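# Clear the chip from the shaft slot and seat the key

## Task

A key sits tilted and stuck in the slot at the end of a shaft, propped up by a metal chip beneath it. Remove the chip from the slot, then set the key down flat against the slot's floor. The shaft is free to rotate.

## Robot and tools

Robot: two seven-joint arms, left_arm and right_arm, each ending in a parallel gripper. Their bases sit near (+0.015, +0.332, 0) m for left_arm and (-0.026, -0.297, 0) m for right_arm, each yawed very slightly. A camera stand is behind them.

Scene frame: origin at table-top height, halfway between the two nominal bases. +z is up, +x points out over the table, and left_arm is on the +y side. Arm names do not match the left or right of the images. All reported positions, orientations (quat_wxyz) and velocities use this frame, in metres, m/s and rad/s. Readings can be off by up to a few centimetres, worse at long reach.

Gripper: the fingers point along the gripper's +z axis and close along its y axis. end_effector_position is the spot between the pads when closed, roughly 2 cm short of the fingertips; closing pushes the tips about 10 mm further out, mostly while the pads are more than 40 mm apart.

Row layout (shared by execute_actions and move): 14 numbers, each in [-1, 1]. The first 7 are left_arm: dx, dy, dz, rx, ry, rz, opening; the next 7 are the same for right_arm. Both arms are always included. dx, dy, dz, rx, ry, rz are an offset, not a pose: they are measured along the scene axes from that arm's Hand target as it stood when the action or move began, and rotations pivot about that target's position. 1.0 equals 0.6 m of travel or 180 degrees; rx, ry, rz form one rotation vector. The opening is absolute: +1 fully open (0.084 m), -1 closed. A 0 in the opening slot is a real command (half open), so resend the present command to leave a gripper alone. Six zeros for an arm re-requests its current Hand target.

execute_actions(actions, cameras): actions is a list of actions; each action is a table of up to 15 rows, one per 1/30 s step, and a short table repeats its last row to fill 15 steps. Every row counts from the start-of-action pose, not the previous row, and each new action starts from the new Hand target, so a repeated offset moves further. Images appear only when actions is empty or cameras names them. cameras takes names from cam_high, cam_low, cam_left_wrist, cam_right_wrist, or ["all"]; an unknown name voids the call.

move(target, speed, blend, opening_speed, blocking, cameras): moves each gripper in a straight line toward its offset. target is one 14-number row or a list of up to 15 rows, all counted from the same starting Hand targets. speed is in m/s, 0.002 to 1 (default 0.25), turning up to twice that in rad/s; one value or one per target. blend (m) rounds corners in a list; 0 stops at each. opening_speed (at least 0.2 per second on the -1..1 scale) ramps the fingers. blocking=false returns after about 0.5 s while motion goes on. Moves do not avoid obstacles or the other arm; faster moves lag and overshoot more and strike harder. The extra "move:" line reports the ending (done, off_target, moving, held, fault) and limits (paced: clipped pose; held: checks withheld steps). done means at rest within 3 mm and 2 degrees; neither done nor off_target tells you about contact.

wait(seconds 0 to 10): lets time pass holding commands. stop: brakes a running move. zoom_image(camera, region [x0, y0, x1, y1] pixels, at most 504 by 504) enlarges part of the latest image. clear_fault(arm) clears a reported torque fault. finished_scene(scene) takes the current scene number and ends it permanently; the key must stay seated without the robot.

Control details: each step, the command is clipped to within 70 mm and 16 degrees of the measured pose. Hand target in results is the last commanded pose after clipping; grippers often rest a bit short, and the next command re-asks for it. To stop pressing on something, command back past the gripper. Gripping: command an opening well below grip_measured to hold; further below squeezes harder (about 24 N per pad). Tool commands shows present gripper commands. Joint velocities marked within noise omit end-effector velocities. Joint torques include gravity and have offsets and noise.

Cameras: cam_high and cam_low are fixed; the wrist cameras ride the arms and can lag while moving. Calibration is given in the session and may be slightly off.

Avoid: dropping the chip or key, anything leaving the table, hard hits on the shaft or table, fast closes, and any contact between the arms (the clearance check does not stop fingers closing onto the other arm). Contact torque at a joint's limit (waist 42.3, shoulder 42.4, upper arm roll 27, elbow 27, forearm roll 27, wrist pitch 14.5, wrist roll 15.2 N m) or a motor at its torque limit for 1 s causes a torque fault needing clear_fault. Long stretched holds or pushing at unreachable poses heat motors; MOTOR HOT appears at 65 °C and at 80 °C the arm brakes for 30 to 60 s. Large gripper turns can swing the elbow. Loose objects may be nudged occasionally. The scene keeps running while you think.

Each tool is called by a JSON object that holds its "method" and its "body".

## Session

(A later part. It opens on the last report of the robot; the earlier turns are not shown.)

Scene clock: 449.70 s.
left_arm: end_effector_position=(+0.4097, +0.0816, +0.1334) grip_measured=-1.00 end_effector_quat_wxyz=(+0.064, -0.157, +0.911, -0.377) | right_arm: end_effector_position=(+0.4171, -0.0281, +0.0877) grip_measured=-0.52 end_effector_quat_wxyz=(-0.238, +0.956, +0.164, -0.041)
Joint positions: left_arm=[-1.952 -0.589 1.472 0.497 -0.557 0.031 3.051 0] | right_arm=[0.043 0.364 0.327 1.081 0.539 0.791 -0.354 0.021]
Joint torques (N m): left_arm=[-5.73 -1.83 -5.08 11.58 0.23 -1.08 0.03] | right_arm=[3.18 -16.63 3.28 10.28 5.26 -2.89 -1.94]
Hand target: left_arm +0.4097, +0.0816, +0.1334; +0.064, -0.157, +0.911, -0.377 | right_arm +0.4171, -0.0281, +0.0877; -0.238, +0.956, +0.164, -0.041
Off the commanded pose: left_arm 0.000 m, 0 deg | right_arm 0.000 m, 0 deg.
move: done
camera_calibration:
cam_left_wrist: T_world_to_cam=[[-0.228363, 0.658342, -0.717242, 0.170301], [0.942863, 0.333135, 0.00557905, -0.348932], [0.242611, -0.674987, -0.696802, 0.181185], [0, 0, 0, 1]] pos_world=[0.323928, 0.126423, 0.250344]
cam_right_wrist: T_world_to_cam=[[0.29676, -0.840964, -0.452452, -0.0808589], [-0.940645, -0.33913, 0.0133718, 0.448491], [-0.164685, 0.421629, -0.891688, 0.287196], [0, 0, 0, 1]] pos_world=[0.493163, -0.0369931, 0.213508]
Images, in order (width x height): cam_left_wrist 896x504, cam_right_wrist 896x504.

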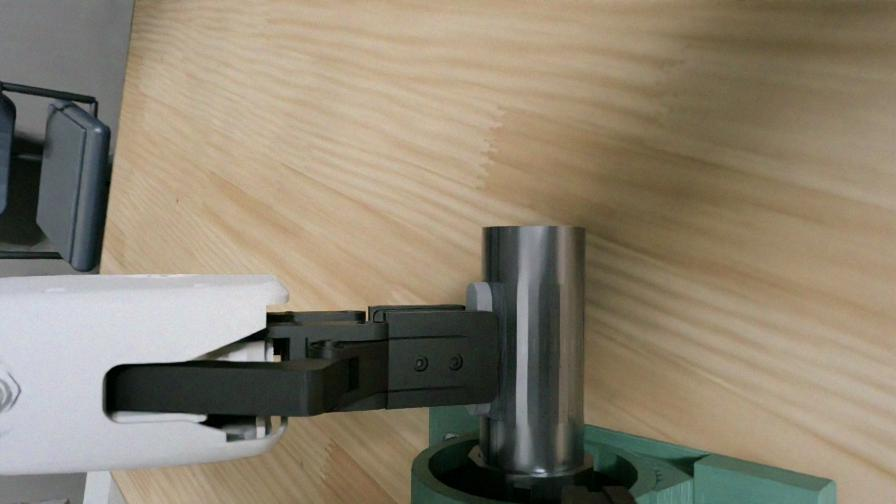

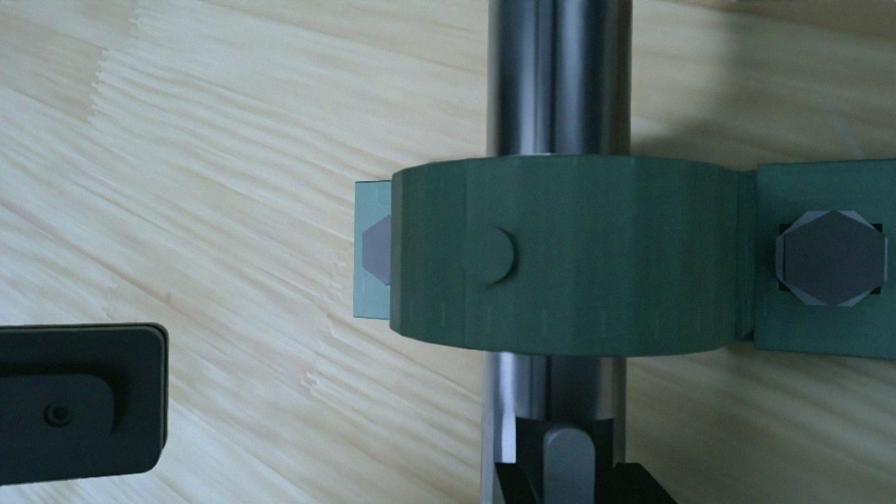

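{"method": "move", "body": {"target": [[0, 0, 0, 0, 0, 0, -1, -0.0008, 0.0023, -0.0029, 0, 0, 0, -0.5],[0, 0, 0, 0, 0, 0, -1, -0.0008, 0.0023, -0.0029, 0, 0, 0, -1]], "speed": 0.03, "opening_speed": 0.6, "cameras": ["cam_right_wrist"]}}

{"method": "move", "body": {"target": [[0,0,0,0,0,0,-1, 0.00018,-0.00052,0.00103, 0.00174,-0.00492,0.00981, -1],[0,0,0,0,0,0,-1, 0.00036,-0.00103,0.00206, -0.00174,0.00492,-0.00981, -1],[0,0,0,0,0,0,-1, 0.00055,-0.00155,0.00309, 0.00174,-0.00492,0.00981, -1],[0,0,0,0,0,0,-1, 0.00073,-0.00207,0.00412, -0.00174,0.00492,-0.00981, -1]], "speed": 0.04, "blend": [0.0003,0.0003,0.0003,0], "cameras": ["cam_left_wrist", "cam_right_wrist"]}}

{"method": "zoom_image", "body": {"camera": "cam_left_wrist", "region": [380, 210, 600, 430]}}

{"method": "zoom_image", "body": {"camera": "cam_right_wrist", "region": [440, 380, 740, 504]}}

Scene clock: 460.10 s.
left_arm: end_effector_position=(+0.4097, +0.0816, +0.1334) grip_measured=-1.00 end_effector_quat_wxyz=(+0.064, -0.157, +0.911, -0.377) | right_arm: end_effector_position=(+0.4166, -0.0267, +0.0859) grip_measured=-0.73 end_effector_quat_wxyz=(-0.238, +0.956, +0.164, -0.041)
Joint positions: left_arm=[-1.952 -0.589 1.472 0.497 -0.557 0.031 3.051 0] | right_arm=[0.045 0.368 0.328 1.08 0.54 0.785 -0.354 0.012]
Joint torques (N m): left_arm=[-5.63 -2.02 -5.06 11.57 -0.12 -1.12 -0.03] | right_arm=[4.07 -24.15 7.57 14.44 4.94 0.98 1.2]
Hand target: left_arm +0.4097, +0.0816, +0.1334; +0.064, -0.157, +0.911, -0.377 | right_arm +0.4166, -0.0267, +0.0859; -0.238, +0.956, +0.164, -0.041
Off the commanded pose: left_arm 0.000 m, 0 deg | right_arm 0.000 m, 0 deg.
move: done
camera_calibration:
cam_right_wrist: T_world_to_cam=[[0.296657, -0.841015, -0.452425, -0.0804338], [-0.940694, -0.338994, 0.01334, 0.448522], [-0.164588, 0.421637, -0.891702, 0.284827], [0, 0, 0, 1]] pos_world=[0.492663, -0.0356934, 0.211608]
Images, in order (width x height): cam_right_wrist 896x504.

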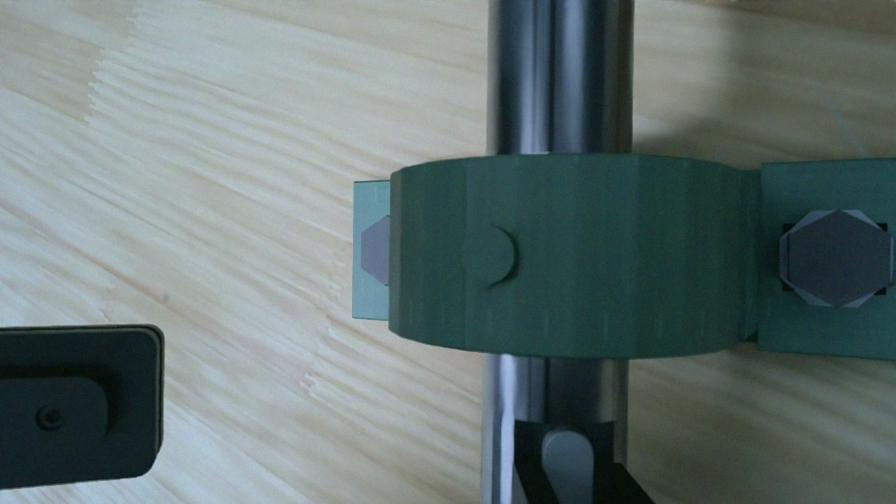

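Scene clock: 463.50 s.
left_arm: end_effector_position=(+0.4097, +0.0816, +0.1334) grip_measured=-1.00 end_effector_quat_wxyz=(+0.064, -0.157, +0.911, -0.377) | right_arm: end_effector_position=(+0.4170, -0.0279, +0.0884) grip_measured=-0.74 end_effector_quat_wxyz=(-0.238, +0.959, +0.147, -0.045)
Joint positions: left_arm=[-1.952 -0.589 1.472 0.497 -0.557 0.031 3.051 0] | right_arm=[0.047 0.362 0.323 1.082 0.541 0.793 -0.32 0.012]
Joint torques (N m): left_arm=[-5.72 -1.83 -5.18 11.55 -0.11 -1.16 -0.02] | right_arm=[2.06 -31.88 0.31 18.59 6.57 0.7 2.18]
Hand target: left_arm +0.4097, +0.0816, +0.1334; +0.064, -0.157, +0.911, -0.377 | right_arm +0.4170, -0.0279, +0.0884; -0.238, +0.959, +0.147, -0.045
Off the commanded pose: left_arm 0.000 m, 0 deg | right_arm 0.000 m, 0 deg.
move: done
camera_calibration:
cam_left_wrist: T_world_to_cam=[[-0.228363, 0.658342, -0.717242, 0.170301], [0.942863, 0.333135, 0.00557905, -0.348932], [0.242611, -0.674987, -0.696802, 0.181185], [0, 0, 0, 1]] pos_world=[0.323928, 0.126423, 0.250344]
cam_right_wrist: T_world_to_cam=[[0.263802, -0.852059, -0.45211, -0.0670489], [-0.950277, -0.309983, 0.0297243, 0.451905], [-0.165473, 0.421789, -0.891467, 0.288099], [0, 0, 0, 1]] pos_world=[0.494796, -0.0385635, 0.213084]
Images, in order (width x height): cam_left_wrist 896x504, cam_right_wrist 896x504.

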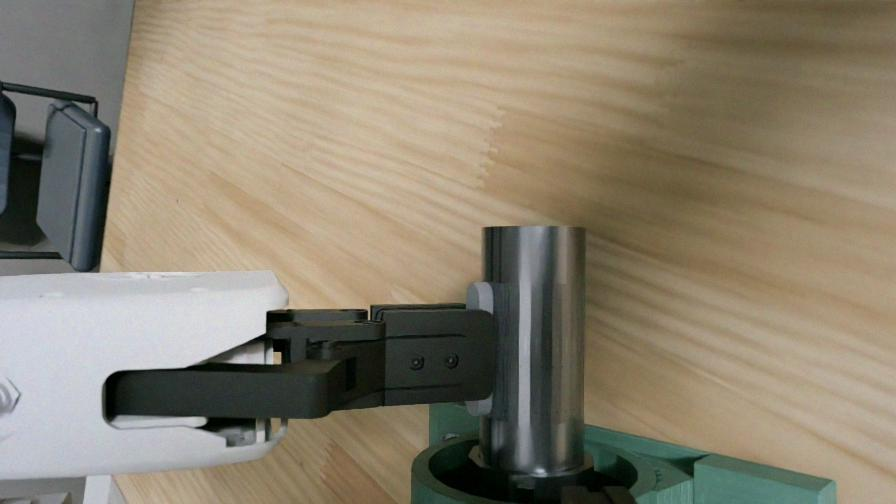

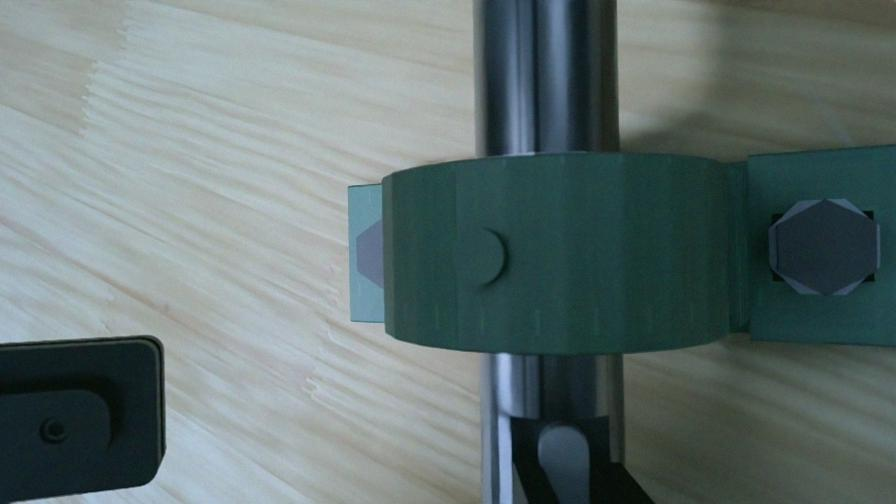

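Scaled by 2.291 from the camera's 896x504 image, which has a finer 1280x720 frame.

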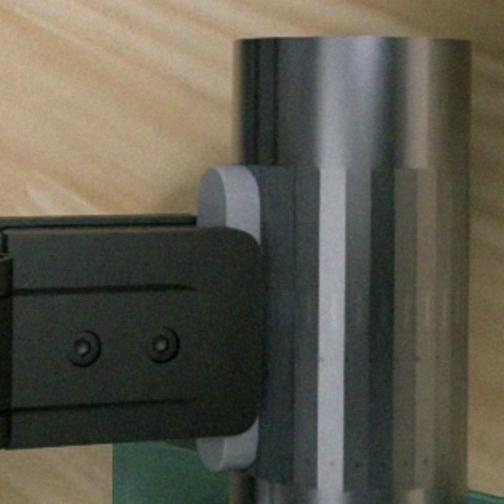

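Scaled by 1.680 from the camera's 896x504 image, which has a finer 1280x720 frame.

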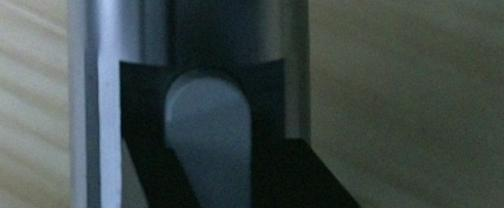

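{"method": "move", "body": {"target": [0, 0, 0, 0, 0, 0, -1, 0.0104, -0.0295, 0.0589, 0.00174,-0.00492,0.00981, -0.5], "speed": 0.15, "cameras": ["cam_left_wrist", "cam_right_wrist"]}}

{"method": "zoom_image", "body": {"camera": "cam_left_wrist", "region": [450, 270, 510, 350]}}

{"method": "zoom_image", "body": {"camera": "cam_left_wrist", "region": [450, 350, 510, 430]}}

{"method": "zoom_image", "body": {"camera": "cam_right_wrist", "region": [460, 340, 620, 504]}}

Scene clock: 483.77 s.
left_arm: end_effector_position=(+0.4097, +0.0816, +0.1334) grip_measured=-1.00 end_effector_quat_wxyz=(+0.064, -0.157, +0.911, -0.377) | right_arm: end_effector_position=(+0.4232, -0.0456, +0.1237) grip_measured=-0.52 end_effector_quat_wxyz=(-0.238, +0.956, +0.164, -0.041)
Joint positions: left_arm=[-1.952 -0.589 1.472 0.497 -0.557 0.031 3.051 0] | right_arm=[0.012 0.294 0.311 1.105 0.522 0.895 -0.345 0.021]
Joint torques (N m): left_arm=[-5.61 -1.63 -5.23 11.59 -0.12 -1.05 -0.06] | right_arm=[-2.36 -24.95 -0.62 14.52 -4.69 0.8 -1.7]
Hand target: left_arm +0.4097, +0.0816, +0.1334; +0.064, -0.157, +0.911, -0.377 | right_arm +0.4233, -0.0456, +0.1238; -0.238, +0.956, +0.164, -0.041
Off the commanded pose: left_arm 0.000 m, 0 deg | right_arm 0.000 m, 0 deg.
move: done
camera_calibration:
cam_left_wrist: T_world_to_cam=[[-0.228363, 0.658342, -0.717242, 0.170301], [0.942863, 0.333135, 0.00557905, -0.348932], [0.242611, -0.674987, -0.696802, 0.181185], [0, 0, 0, 1]] pos_world=[0.323928, 0.126423, 0.250344]
cam_right_wrist: T_world_to_cam=[[0.296835, -0.840923, -0.452479, -0.0811555], [-0.940604, -0.33924, 0.0134175, 0.447869], [-0.164782, 0.421621, -0.891674, 0.327741], [0, 0, 0, 1]] pos_world=[0.499363, -0.0544928, 0.249507]
Images, in order (width x height): cam_left_wrist 896x504, cam_right_wrist 896x504.

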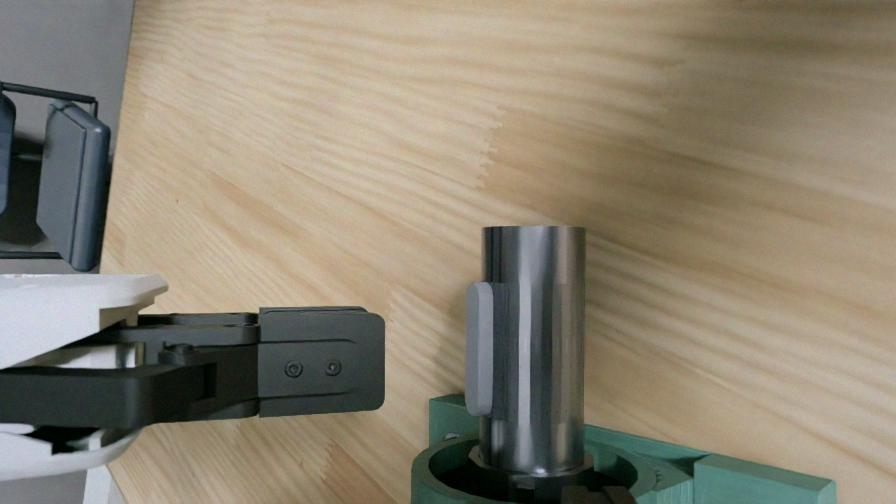

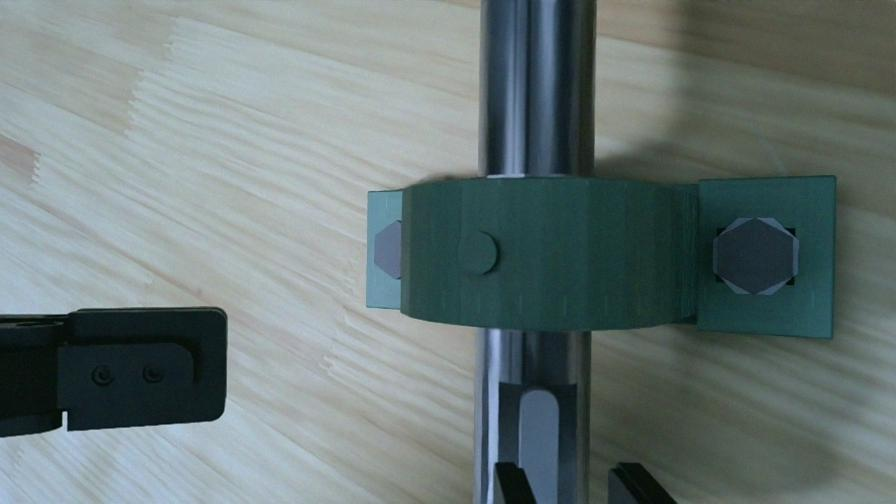

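Scaled by 6.300 from the camera's 896x504 image, which has a finer 1280x720 frame.

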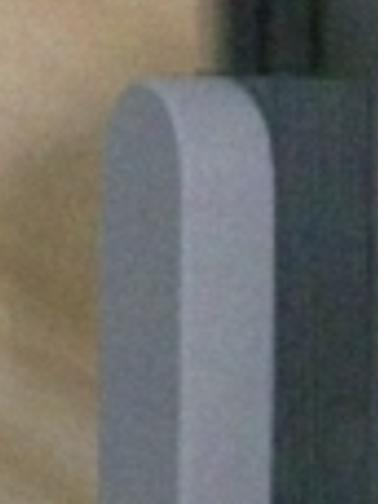

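Scaled by 6.300 from the camera's 896x504 image, which has a finer 1280x720 frame.

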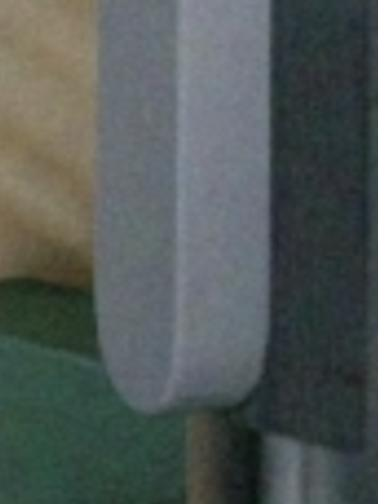

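Scaled by 3.073 from the camera's 896x504 image, which has a finer 1280x720 frame.

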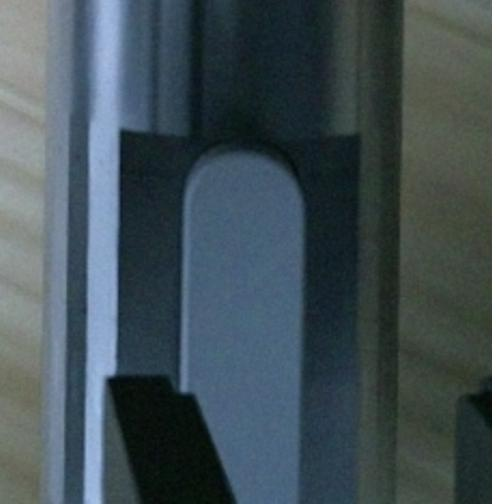

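{"method": "move", "body": {"target": [[0,0,0,0,0,0,-1, -0.0055,-0.474,0.2103, 0,0,0,-0.5],[0.0223,-0.077,0.08,0.2173,-0.077,0.0264,-1, -0.0055,-0.474,0.2103, 0,0,0,-0.5],[0.0447,-0.1543,0.0258,0.4346,-0.1539,0.0527,-1, -0.0055,-0.474,0.2103, 0,0,0,-0.5]], "speed": 0.25, "blend": [0.03,0.03,0], "cameras": ["cam_high","cam_low","cam_left_wrist", "cam_right_wrist"]}}

{"method": "zoom_image", "body": {"camera": "cam_left_wrist", "region": [340, 120, 560, 340]}}

Scene clock: 542.93 s.
left_arm: end_effector_position=(+0.4365, -0.0110, +0.1489) grip_measured=-1.00 end_effector_quat_wxyz=(+0.375, -0.062, +0.888, +0.257) | right_arm: end_effector_position=(+0.4200, -0.3300, +0.2499) grip_measured=-0.52 end_effector_quat_wxyz=(-0.238, +0.956, +0.164, -0.041)
Joint positions: left_arm=[-1.346 0.455 0.34 1.249 0.897 1.143 1.472 0] | right_arm=[-0.346 0.12 0.033 1.307 0.388 1.494 -0.713 0.021]
Joint torques (N m): left_arm=[-5.9 -22.01 1.03 15.61 -1.39 1.3 1.64] | right_arm=[-2.71 -14.56 -1.54 15.54 -3.74 0.95 -1.54]
Hand target: left_arm +0.4365, -0.0110, +0.1489; +0.375, -0.062, +0.888, +0.257 | right_arm +0.4200, -0.3300, +0.2499; -0.238, +0.956, +0.164, -0.041
Off the commanded pose: left_arm 0.000 m, 0 deg | right_arm 0.000 m, 0 deg.
move: done
camera_calibration:
cam_left_wrist: T_world_to_cam=[[-0.290523, 0.867079, 0.404686, 0.110884], [0.709347, -0.0886864, 0.699258, -0.349452], [0.642202, 0.490214, -0.589294, -0.0547011], [0, 0, 0, 1]] pos_world=[0.315226, -0.100322, 0.167248]
cam_right_wrist: T_world_to_cam=[[0.296839, -0.840936, -0.452453, -0.262332], [-0.94062, -0.3392, 0.0133337, 0.346611], [-0.164685, 0.421628, -0.891689, 0.559637], [0, 0, 0, 1]] pos_world=[0.496063, -0.338993, 0.375708]

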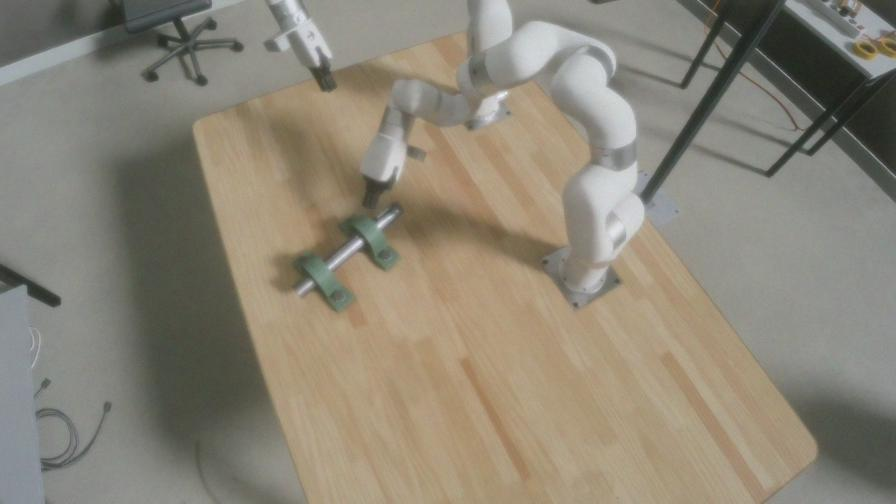

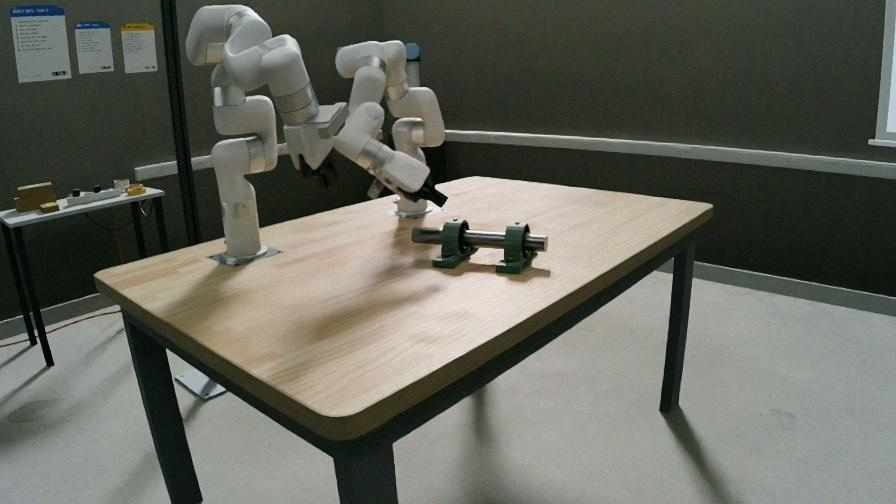

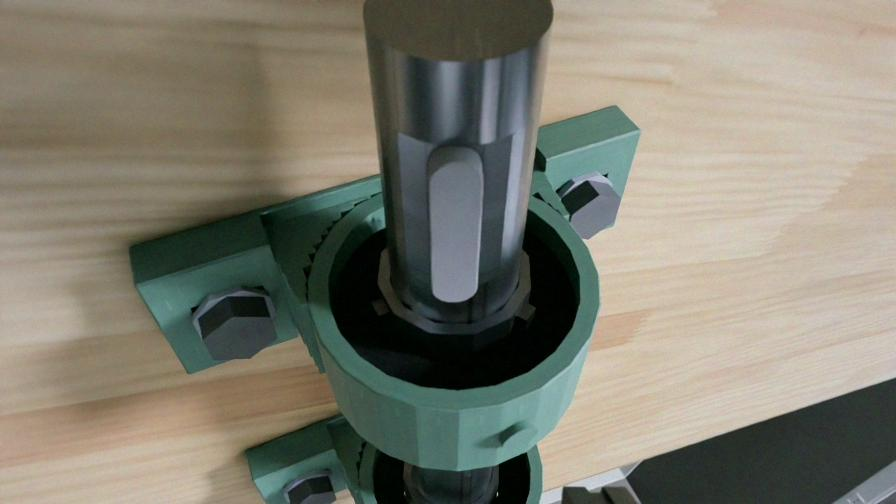

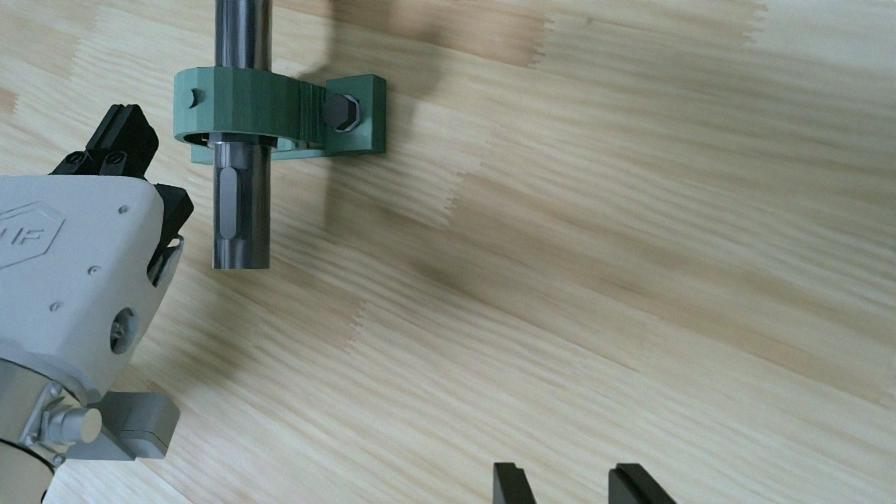

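Scaled by 2.291 from the camera's 896x504 image, which has a finer 1280x720 frame.

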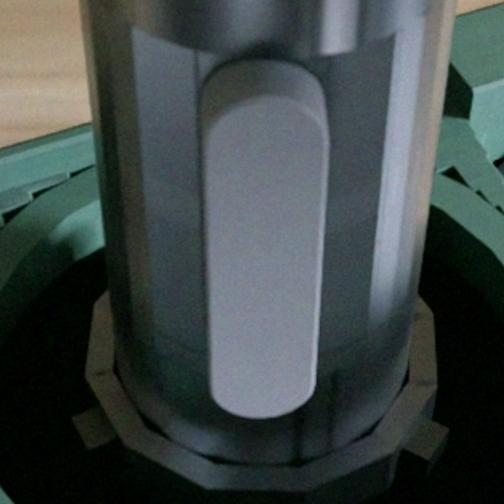

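{"method": "zoom_image", "body": {"camera": "cam_left_wrist", "region": [400, 120, 510, 220]}}

{"method": "zoom_image", "body": {"camera": "cam_left_wrist", "region": [400, 230, 510, 330]}}

Scaled by 4.582 from the camera's 896x504 image, which has a finer 1280x720 frame.

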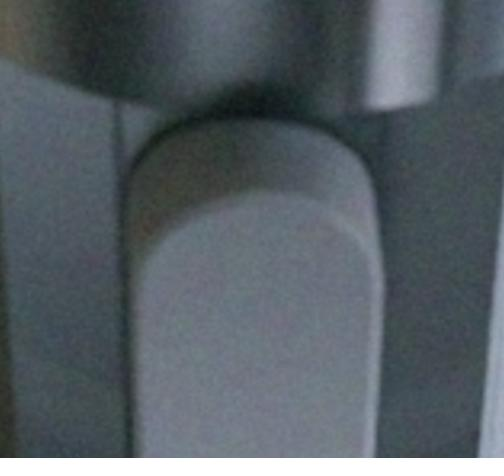

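Scaled by 4.582 from the camera's 896x504 image, which has a finer 1280x720 frame.

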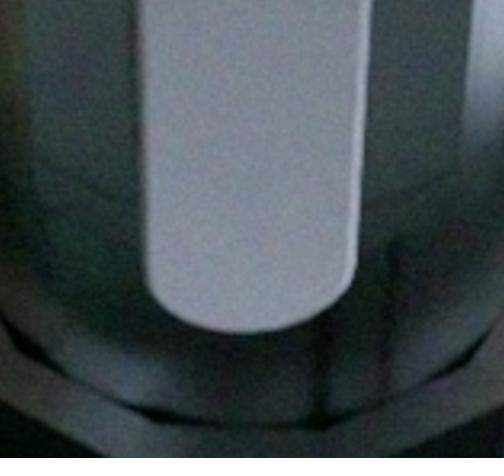

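{"method": "move", "body": {"target": [[-0.0224,0.0773,0.06,-0.2173,0.077,-0.0264,-1, 0,0,0, 0,0,0,-0.5],[-0.0447,0.1543,-0.0258,-0.4346,0.1539,-0.0527,-1, 0.0010,0.25,-0.1, -0.0838,0.2111,-0.4454,0.45],[-0.0447,0.1543,-0.0258,-0.4346,0.1539,-0.0527,-1, 0.0010,0.4860,-0.2274, -0.0838,0.2111,-0.4454,0.45]], "speed": [0.25,0.25,0.15], "blend": [0.03,0.03,0], "cameras": ["cam_left_wrist", "cam_right_wrist"]}}

{"method": "zoom_image", "body": {"camera": "cam_left_wrist", "region": [340, 210, 600, 430]}}

Scene clock: 616.67 s.
left_arm: end_effector_position=(+0.4097, +0.0816, +0.1334) grip_measured=-1.00 end_effector_quat_wxyz=(+0.064, -0.157, +0.911, -0.377) | right_arm: end_effector_position=(+0.4206, -0.0385, +0.1135) grip_measured=+0.44 end_effector_quat_wxyz=(-0.130, +0.795, -0.563, -0.184)
Joint positions: left_arm=[-1.951 -0.594 1.476 0.494 -0.53 0.028 3.03 0] | right_arm=[0.074 0.303 0.277 1.094 0.503 0.855 1.255 0.063]
Joint torques (N m): left_arm=[5.57 -2.83 -4.8 9.04 3.44 -3.23 1.45] | right_arm=[2.43 -16.06 2.85 14.13 -4.69 -3.05 1.64]
Hand target: left_arm +0.4097, +0.0816, +0.1334; +0.064, -0.157, +0.911, -0.377 | right_arm +0.4206, -0.0384, +0.1135; -0.130, +0.795, -0.563, -0.184
Off the commanded pose: left_arm 0.000 m, 0 deg | right_arm 0.000 m, 0 deg.
move: done; blend cut to 0 m at target 2
camera_calibration:
cam_left_wrist: T_world_to_cam=[[-0.228363, 0.658342, -0.717242, 0.170301], [0.942863, 0.333135, 0.00557905, -0.348932], [0.242611, -0.674987, -0.696802, 0.181185], [0, 0, 0, 1]] pos_world=[0.323928, 0.126423, 0.250344]
cam_right_wrist: T_world_to_cam=[[-0.939904, -0.341011, 0.0171054, 0.407071], [-0.297, 0.841257, 0.451749, 0.172903], [-0.168442, 0.41952, -0.891981, 0.316651], [0, 0, 0, 1]] pos_world=[0.487296, -0.139481, 0.197375]
Images, in order (width x height): cam_left_wrist 896x504, cam_right_wrist 896x504.

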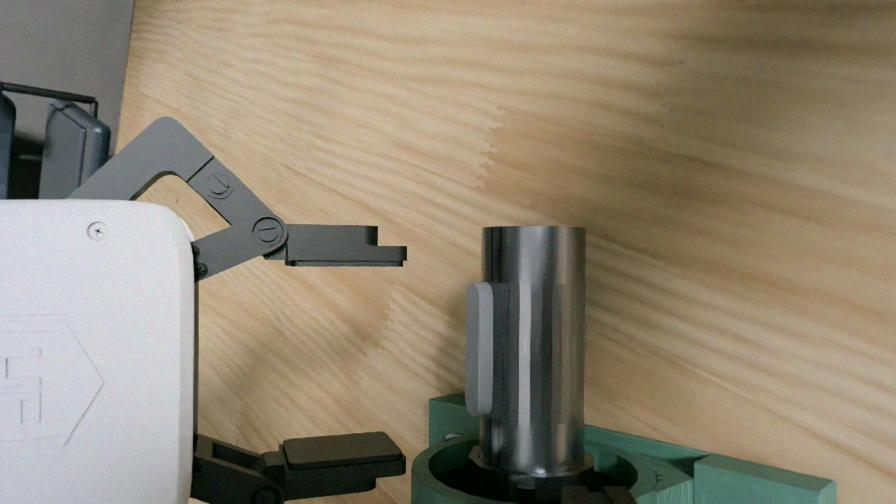

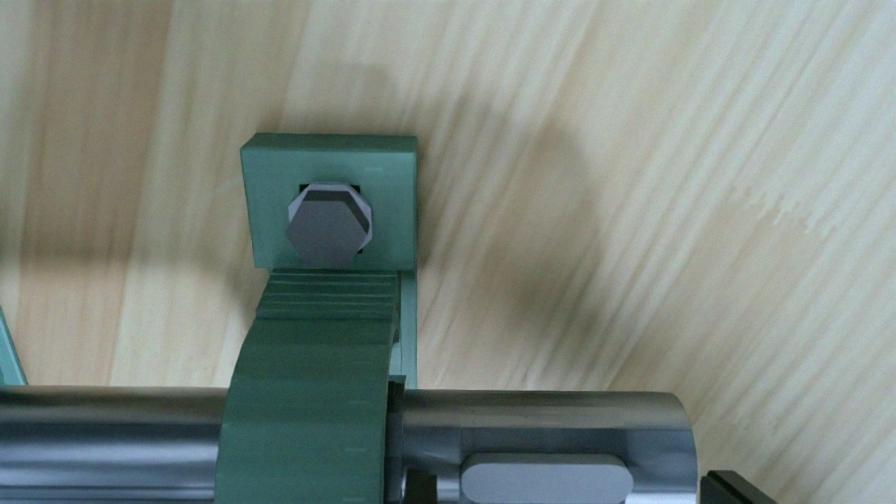

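Scaled by 1.938 from the camera's 896x504 image, which has a finer 1280x720 frame.

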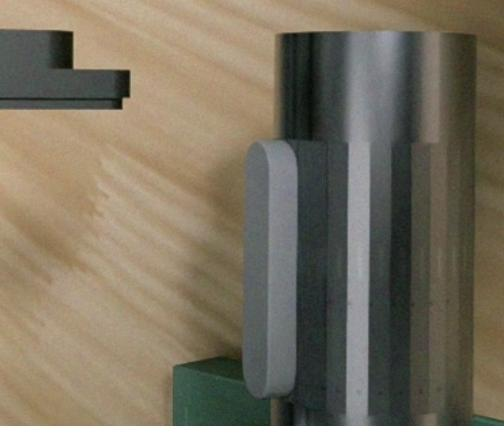

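{"method": "zoom_image", "body": {"camera": "cam_left_wrist", "region": [240, 400, 440, 504]}}

{"method": "zoom_image", "body": {"camera": "cam_right_wrist", "region": [380, 370, 780, 504]}}

Scaled by 2.520 from the camera's 896x504 image, which has a finer 1280x720 frame.

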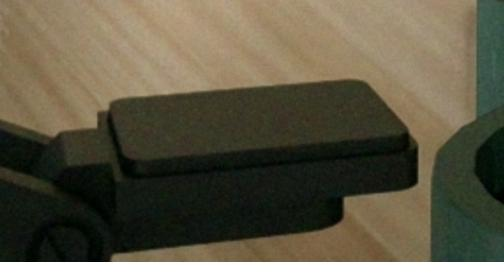

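Scaled by 1.260 from the camera's 896x504 image, which has a finer 1280x720 frame.

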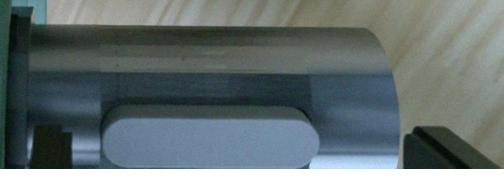

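{"method": "move", "body": {"target": [0,0,0,0,0,0,-1, -0.00608,0.01723,-0.03745, 0,0,0,0.32], "speed": 0.06, "cameras": ["cam_left_wrist", "cam_right_wrist"]}}

{"method": "zoom_image", "body": {"camera": "cam_left_wrist", "region": [340, 210, 600, 430]}}

{"method": "zoom_image", "body": {"camera": "cam_right_wrist", "region": [380, 370, 780, 504]}}

Scene clock: 645.07 s.
left_arm: end_effector_position=(+0.4097, +0.0816, +0.1334) grip_measured=-1.00 end_effector_quat_wxyz=(+0.064, -0.157, +0.911, -0.377) | right_arm: end_effector_position=(+0.4169, -0.0281, +0.0911) grip_measured=+0.31 end_effector_quat_wxyz=(-0.130, +0.795, -0.563, -0.184)
Joint positions: left_arm=[-1.951 -0.594 1.476 0.494 -0.53 0.028 3.03 0] | right_arm=[0.092 0.347 0.287 1.081 0.514 0.791 1.25 0.057]
Joint torques (N m): left_arm=[5.55 -2.88 -4.94 8.99 2.89 -3.3 1.3] | right_arm=[2.91 -16.93 3.2 10.22 5 -3.23 -2.05]
Hand target: left_arm +0.4097, +0.0816, +0.1334; +0.064, -0.157, +0.911, -0.377 | right_arm +0.4169, -0.0281, +0.0910; -0.130, +0.795, -0.563, -0.184
Off the commanded pose: left_arm 0.000 m, 0 deg | right_arm 0.000 m, 0 deg.
move: done
camera_calibration:
cam_left_wrist: T_world_to_cam=[[-0.228363, 0.658342, -0.717242, 0.170301], [0.942863, 0.333135, 0.00557905, -0.348932], [0.242611, -0.674987, -0.696802, 0.181185], [0, 0, 0, 1]] pos_world=[0.323928, 0.126423, 0.250344]
cam_right_wrist: T_world_to_cam=[[-0.939888, -0.34105, 0.0171897, 0.407495], [-0.296994, 0.841245, 0.451776, 0.173165], [-0.168539, 0.419513, -0.891966, 0.291728], [0, 0, 0, 1]] pos_world=[0.483596, -0.129081, 0.174975]
Images, in order (width x height): cam_left_wrist 896x504, cam_right_wrist 896x504.

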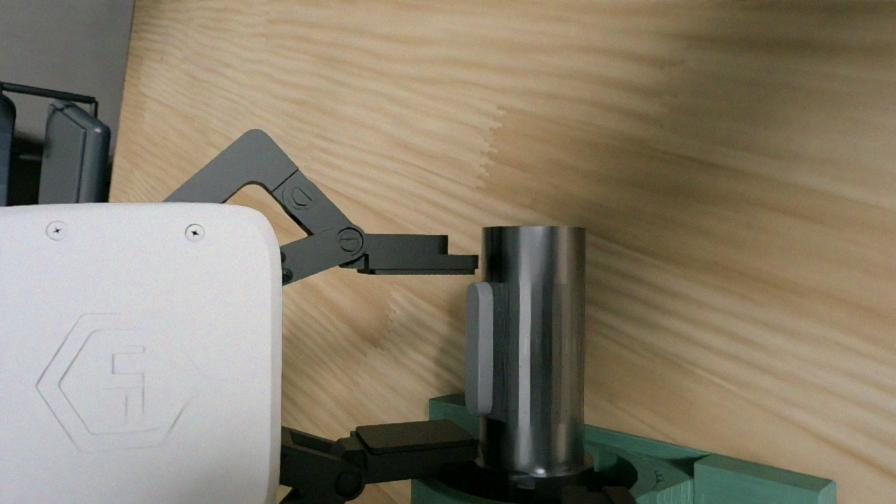

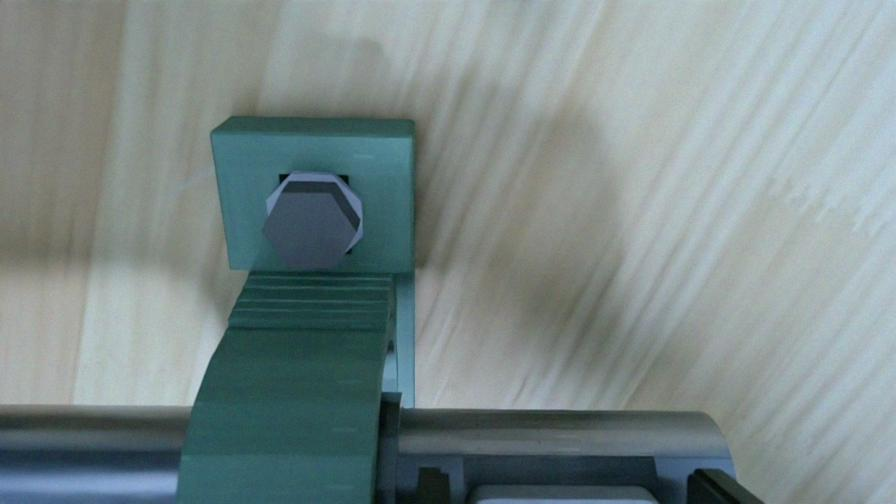

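Scaled by 1.938 from the camera's 896x504 image, which has a finer 1280x720 frame.

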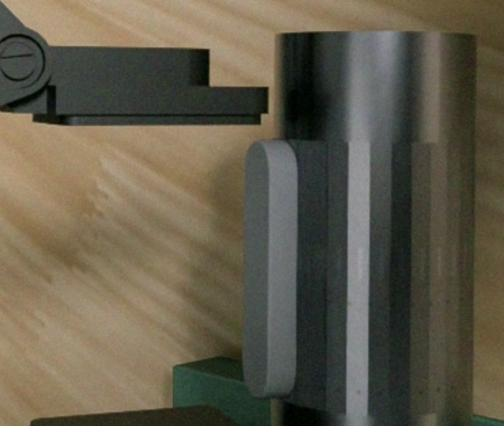

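Scaled by 1.260 from the camera's 896x504 image, which has a finer 1280x720 frame.

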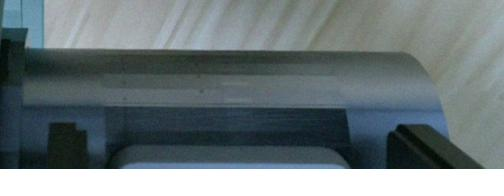

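{"method": "zoom_image", "body": {"camera": "cam_right_wrist", "region": [400, 440, 500, 504]}}

{"method": "zoom_image", "body": {"camera": "cam_right_wrist", "region": [650, 440, 750, 504]}}

{"method": "zoom_image", "body": {"camera": "cam_left_wrist", "region": [340, 390, 500, 504]}}

Scaled by 5.040 from the camera's 896x504 image, which has a finer 1280x720 frame.

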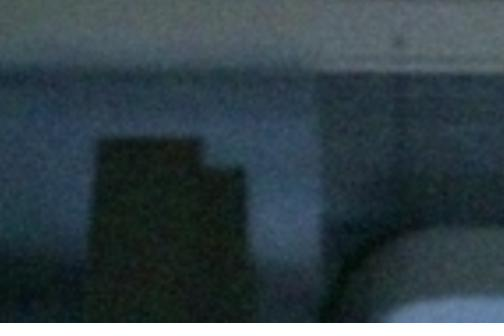

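Scaled by 5.040 from the camera's 896x504 image, which has a finer 1280x720 frame.

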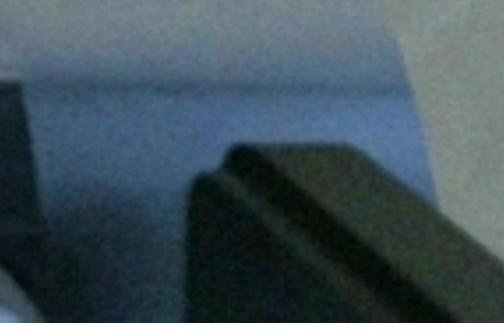

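Scaled by 3.150 from the camera's 896x504 image, which has a finer 1280x720 frame.

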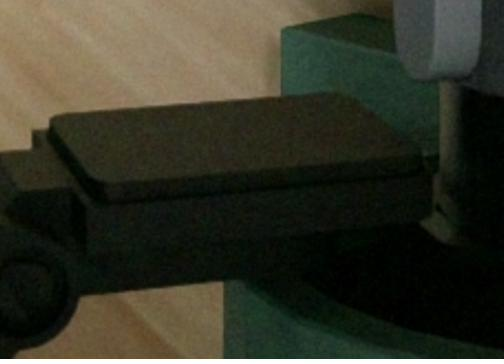

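{"method": "move", "body": {"target": [[0,0,0,0,0,0,-1, -0.0019,0.00537,-0.01168, 0,0,0,0.32],[0,0,0,0,0,0,-1, -0.0019,0.00537,-0.01168, 0,0,0,0.22]], "speed": 0.05, "opening_speed": 0.4, "cameras": ["cam_left_wrist", "cam_right_wrist"]}}

{"method": "zoom_image", "body": {"camera": "cam_left_wrist", "region": [380, 220, 600, 440]}}

{"method": "zoom_image", "body": {"camera": "cam_right_wrist", "region": [400, 400, 740, 504]}}

Scene clock: 665.77 s.
left_arm: end_effector_position=(+0.4097, +0.0816, +0.1334) grip_measured=-1.00 end_effector_quat_wxyz=(+0.064, -0.157, +0.911, -0.377) | right_arm: end_effector_position=(+0.4159, -0.0249, +0.0841) grip_measured=+0.21 end_effector_quat_wxyz=(-0.130, +0.795, -0.563, -0.184)
Joint positions: left_arm=[-1.951 -0.594 1.476 0.494 -0.53 0.028 3.03 0] | right_arm=[0.098 0.362 0.29 1.078 0.517 0.771 1.248 0.053]
Joint torques (N m): left_arm=[5.7 -2.85 -5.07 8.94 2.24 -3.22 1.09] | right_arm=[3.12 -14.19 4.12 6.46 4.1 0.91 -1.71]
Hand target: left_arm +0.4097, +0.0816, +0.1334; +0.064, -0.157, +0.911, -0.377 | right_arm +0.4158, -0.0249, +0.0840; -0.130, +0.795, -0.563, -0.184
Off the commanded pose: left_arm 0.000 m, 0 deg | right_arm 0.000 m, 0 deg.
move: done
camera_calibration:
cam_left_wrist: T_world_to_cam=[[-0.228363, 0.658342, -0.717242, 0.170301], [0.942863, 0.333135, 0.00557905, -0.348932], [0.242611, -0.674987, -0.696802, 0.181185], [0, 0, 0, 1]] pos_world=[0.323928, 0.126423, 0.250344]
cam_right_wrist: T_world_to_cam=[[-0.939944, -0.340921, 0.0166954, 0.407895], [-0.297104, 0.841258, 0.45168, 0.17341], [-0.168032, 0.419593, -0.892024, 0.283747], [0, 0, 0, 1]] pos_world=[0.482598, -0.125881, 0.167974]
Images, in order (width x height): cam_left_wrist 896x504, cam_right_wrist 896x504.

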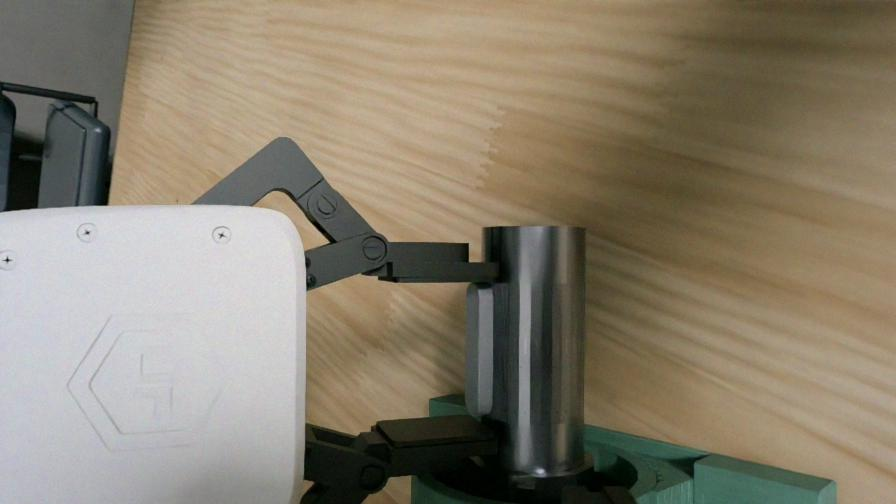

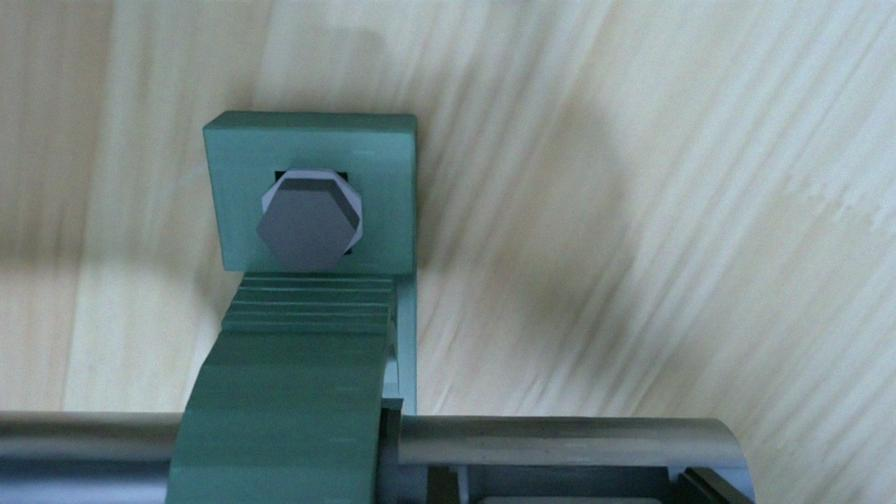

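Scaled by 2.291 from the camera's 896x504 image, which has a finer 1280x720 frame.

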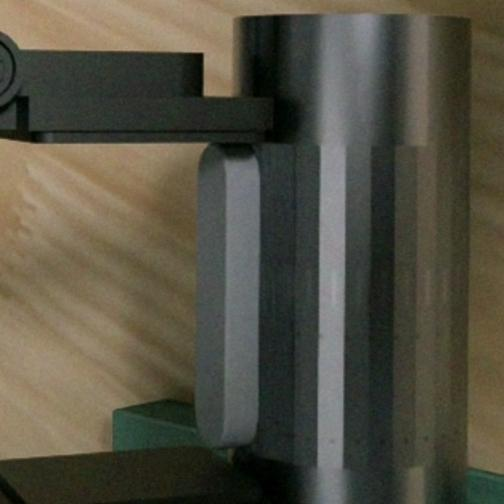

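Scaled by 1.482 from the camera's 896x504 image, which has a finer 1280x720 frame.

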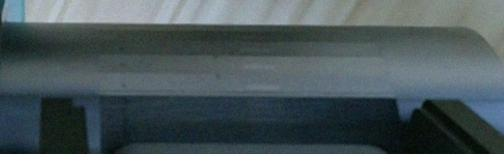

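{"method": "move", "body": {"target": [[0,0,0,0,0,0,-1, -0.00024,0.00069,-0.0015, 0,0,0,0.24],[0,0,0,0,0,0,-1, -0.00024,0.00069,-0.0015, 0,0,0,-1]], "speed": 0.03, "opening_speed": 0.5, "cameras": ["cam_left_wrist", "cam_right_wrist"]}}

{"method": "zoom_image", "body": {"camera": "cam_left_wrist", "region": [380, 220, 600, 440]}}

Scene clock: 673.70 s.
left_arm: end_effector_position=(+0.4097, +0.0816, +0.1334) grip_measured=-1.00 end_effector_quat_wxyz=(+0.064, -0.157, +0.911, -0.377) | right_arm: end_effector_position=(+0.4156, -0.0245, +0.0832) grip_measured=+0.20 end_effector_quat_wxyz=(-0.130, +0.795, -0.563, -0.184)
Joint positions: left_arm=[-1.951 -0.594 1.476 0.494 -0.53 0.028 3.03 0] | right_arm=[0.098 0.364 0.291 1.077 0.517 0.769 1.248 0.053]
Joint torques (N m): left_arm=[5.59 -2.81 -5.26 9.06 1.28 -3.17 0.84] | right_arm=[11.74 4.02 7.92 -1.48 3.33 1.7 -0.57]
Hand target: left_arm +0.4097, +0.0816, +0.1334; +0.064, -0.157, +0.911, -0.377 | right_arm +0.4156, -0.0245, +0.0831; -0.130, +0.795, -0.563, -0.184
Off the commanded pose: left_arm 0.000 m, 0 deg | right_arm 0.000 m, 0 deg.
move: done
camera_calibration:
cam_left_wrist: T_world_to_cam=[[-0.228363, 0.658342, -0.717242, 0.170301], [0.942863, 0.333135, 0.00557905, -0.348932], [0.242611, -0.674987, -0.696802, 0.181185], [0, 0, 0, 1]] pos_world=[0.323928, 0.126423, 0.250344]
cam_right_wrist: T_world_to_cam=[[-0.939865, -0.34112, 0.0170486, 0.407641], [-0.29712, 0.841214, 0.451751, 0.173381], [-0.168443, 0.419519, -0.891981, 0.282909], [0, 0, 0, 1]] pos_world=[0.482297, -0.125481, 0.167075]
Images, in order (width x height): cam_left_wrist 896x504, cam_right_wrist 896x504.

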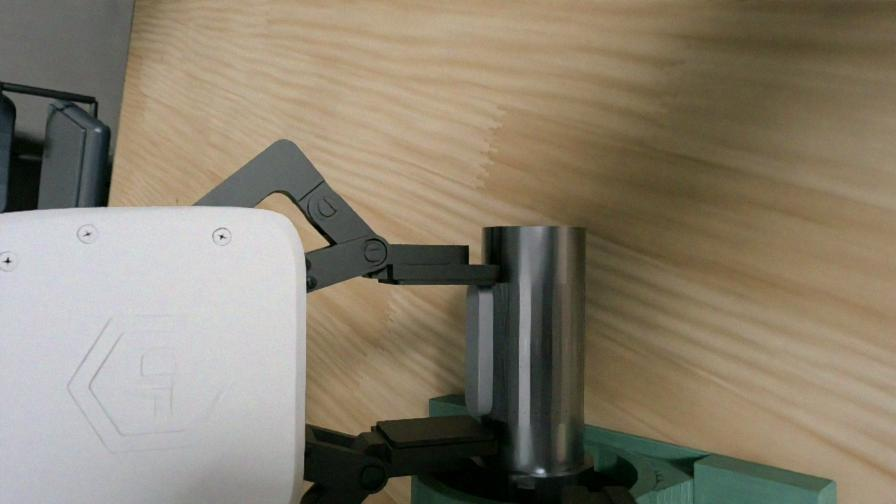

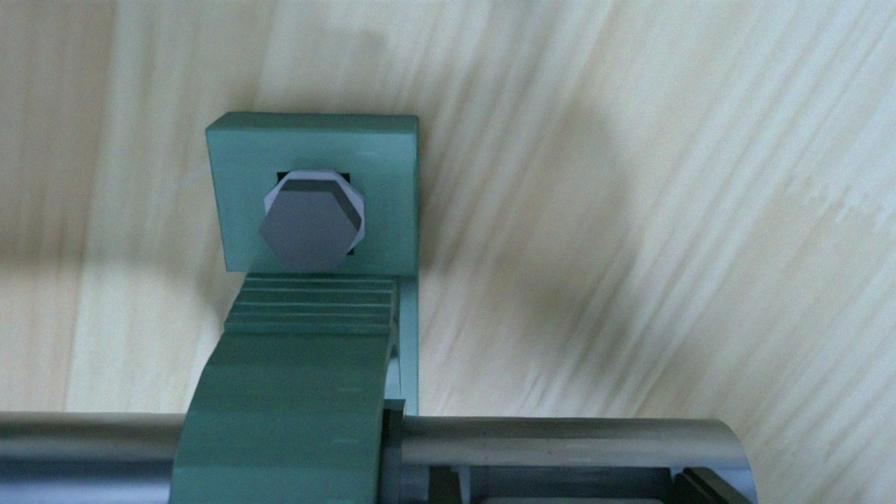

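Scaled by 2.291 from the camera's 896x504 image, which has a finer 1280x720 frame.

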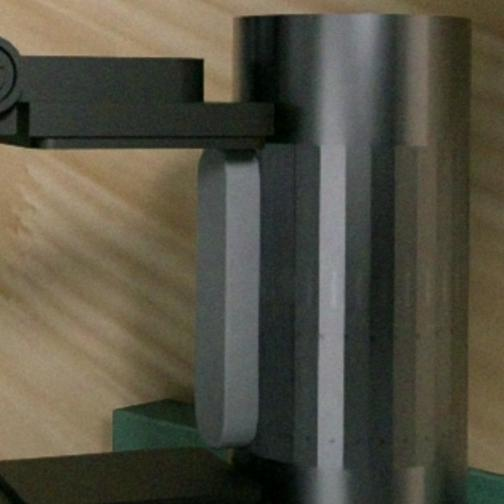

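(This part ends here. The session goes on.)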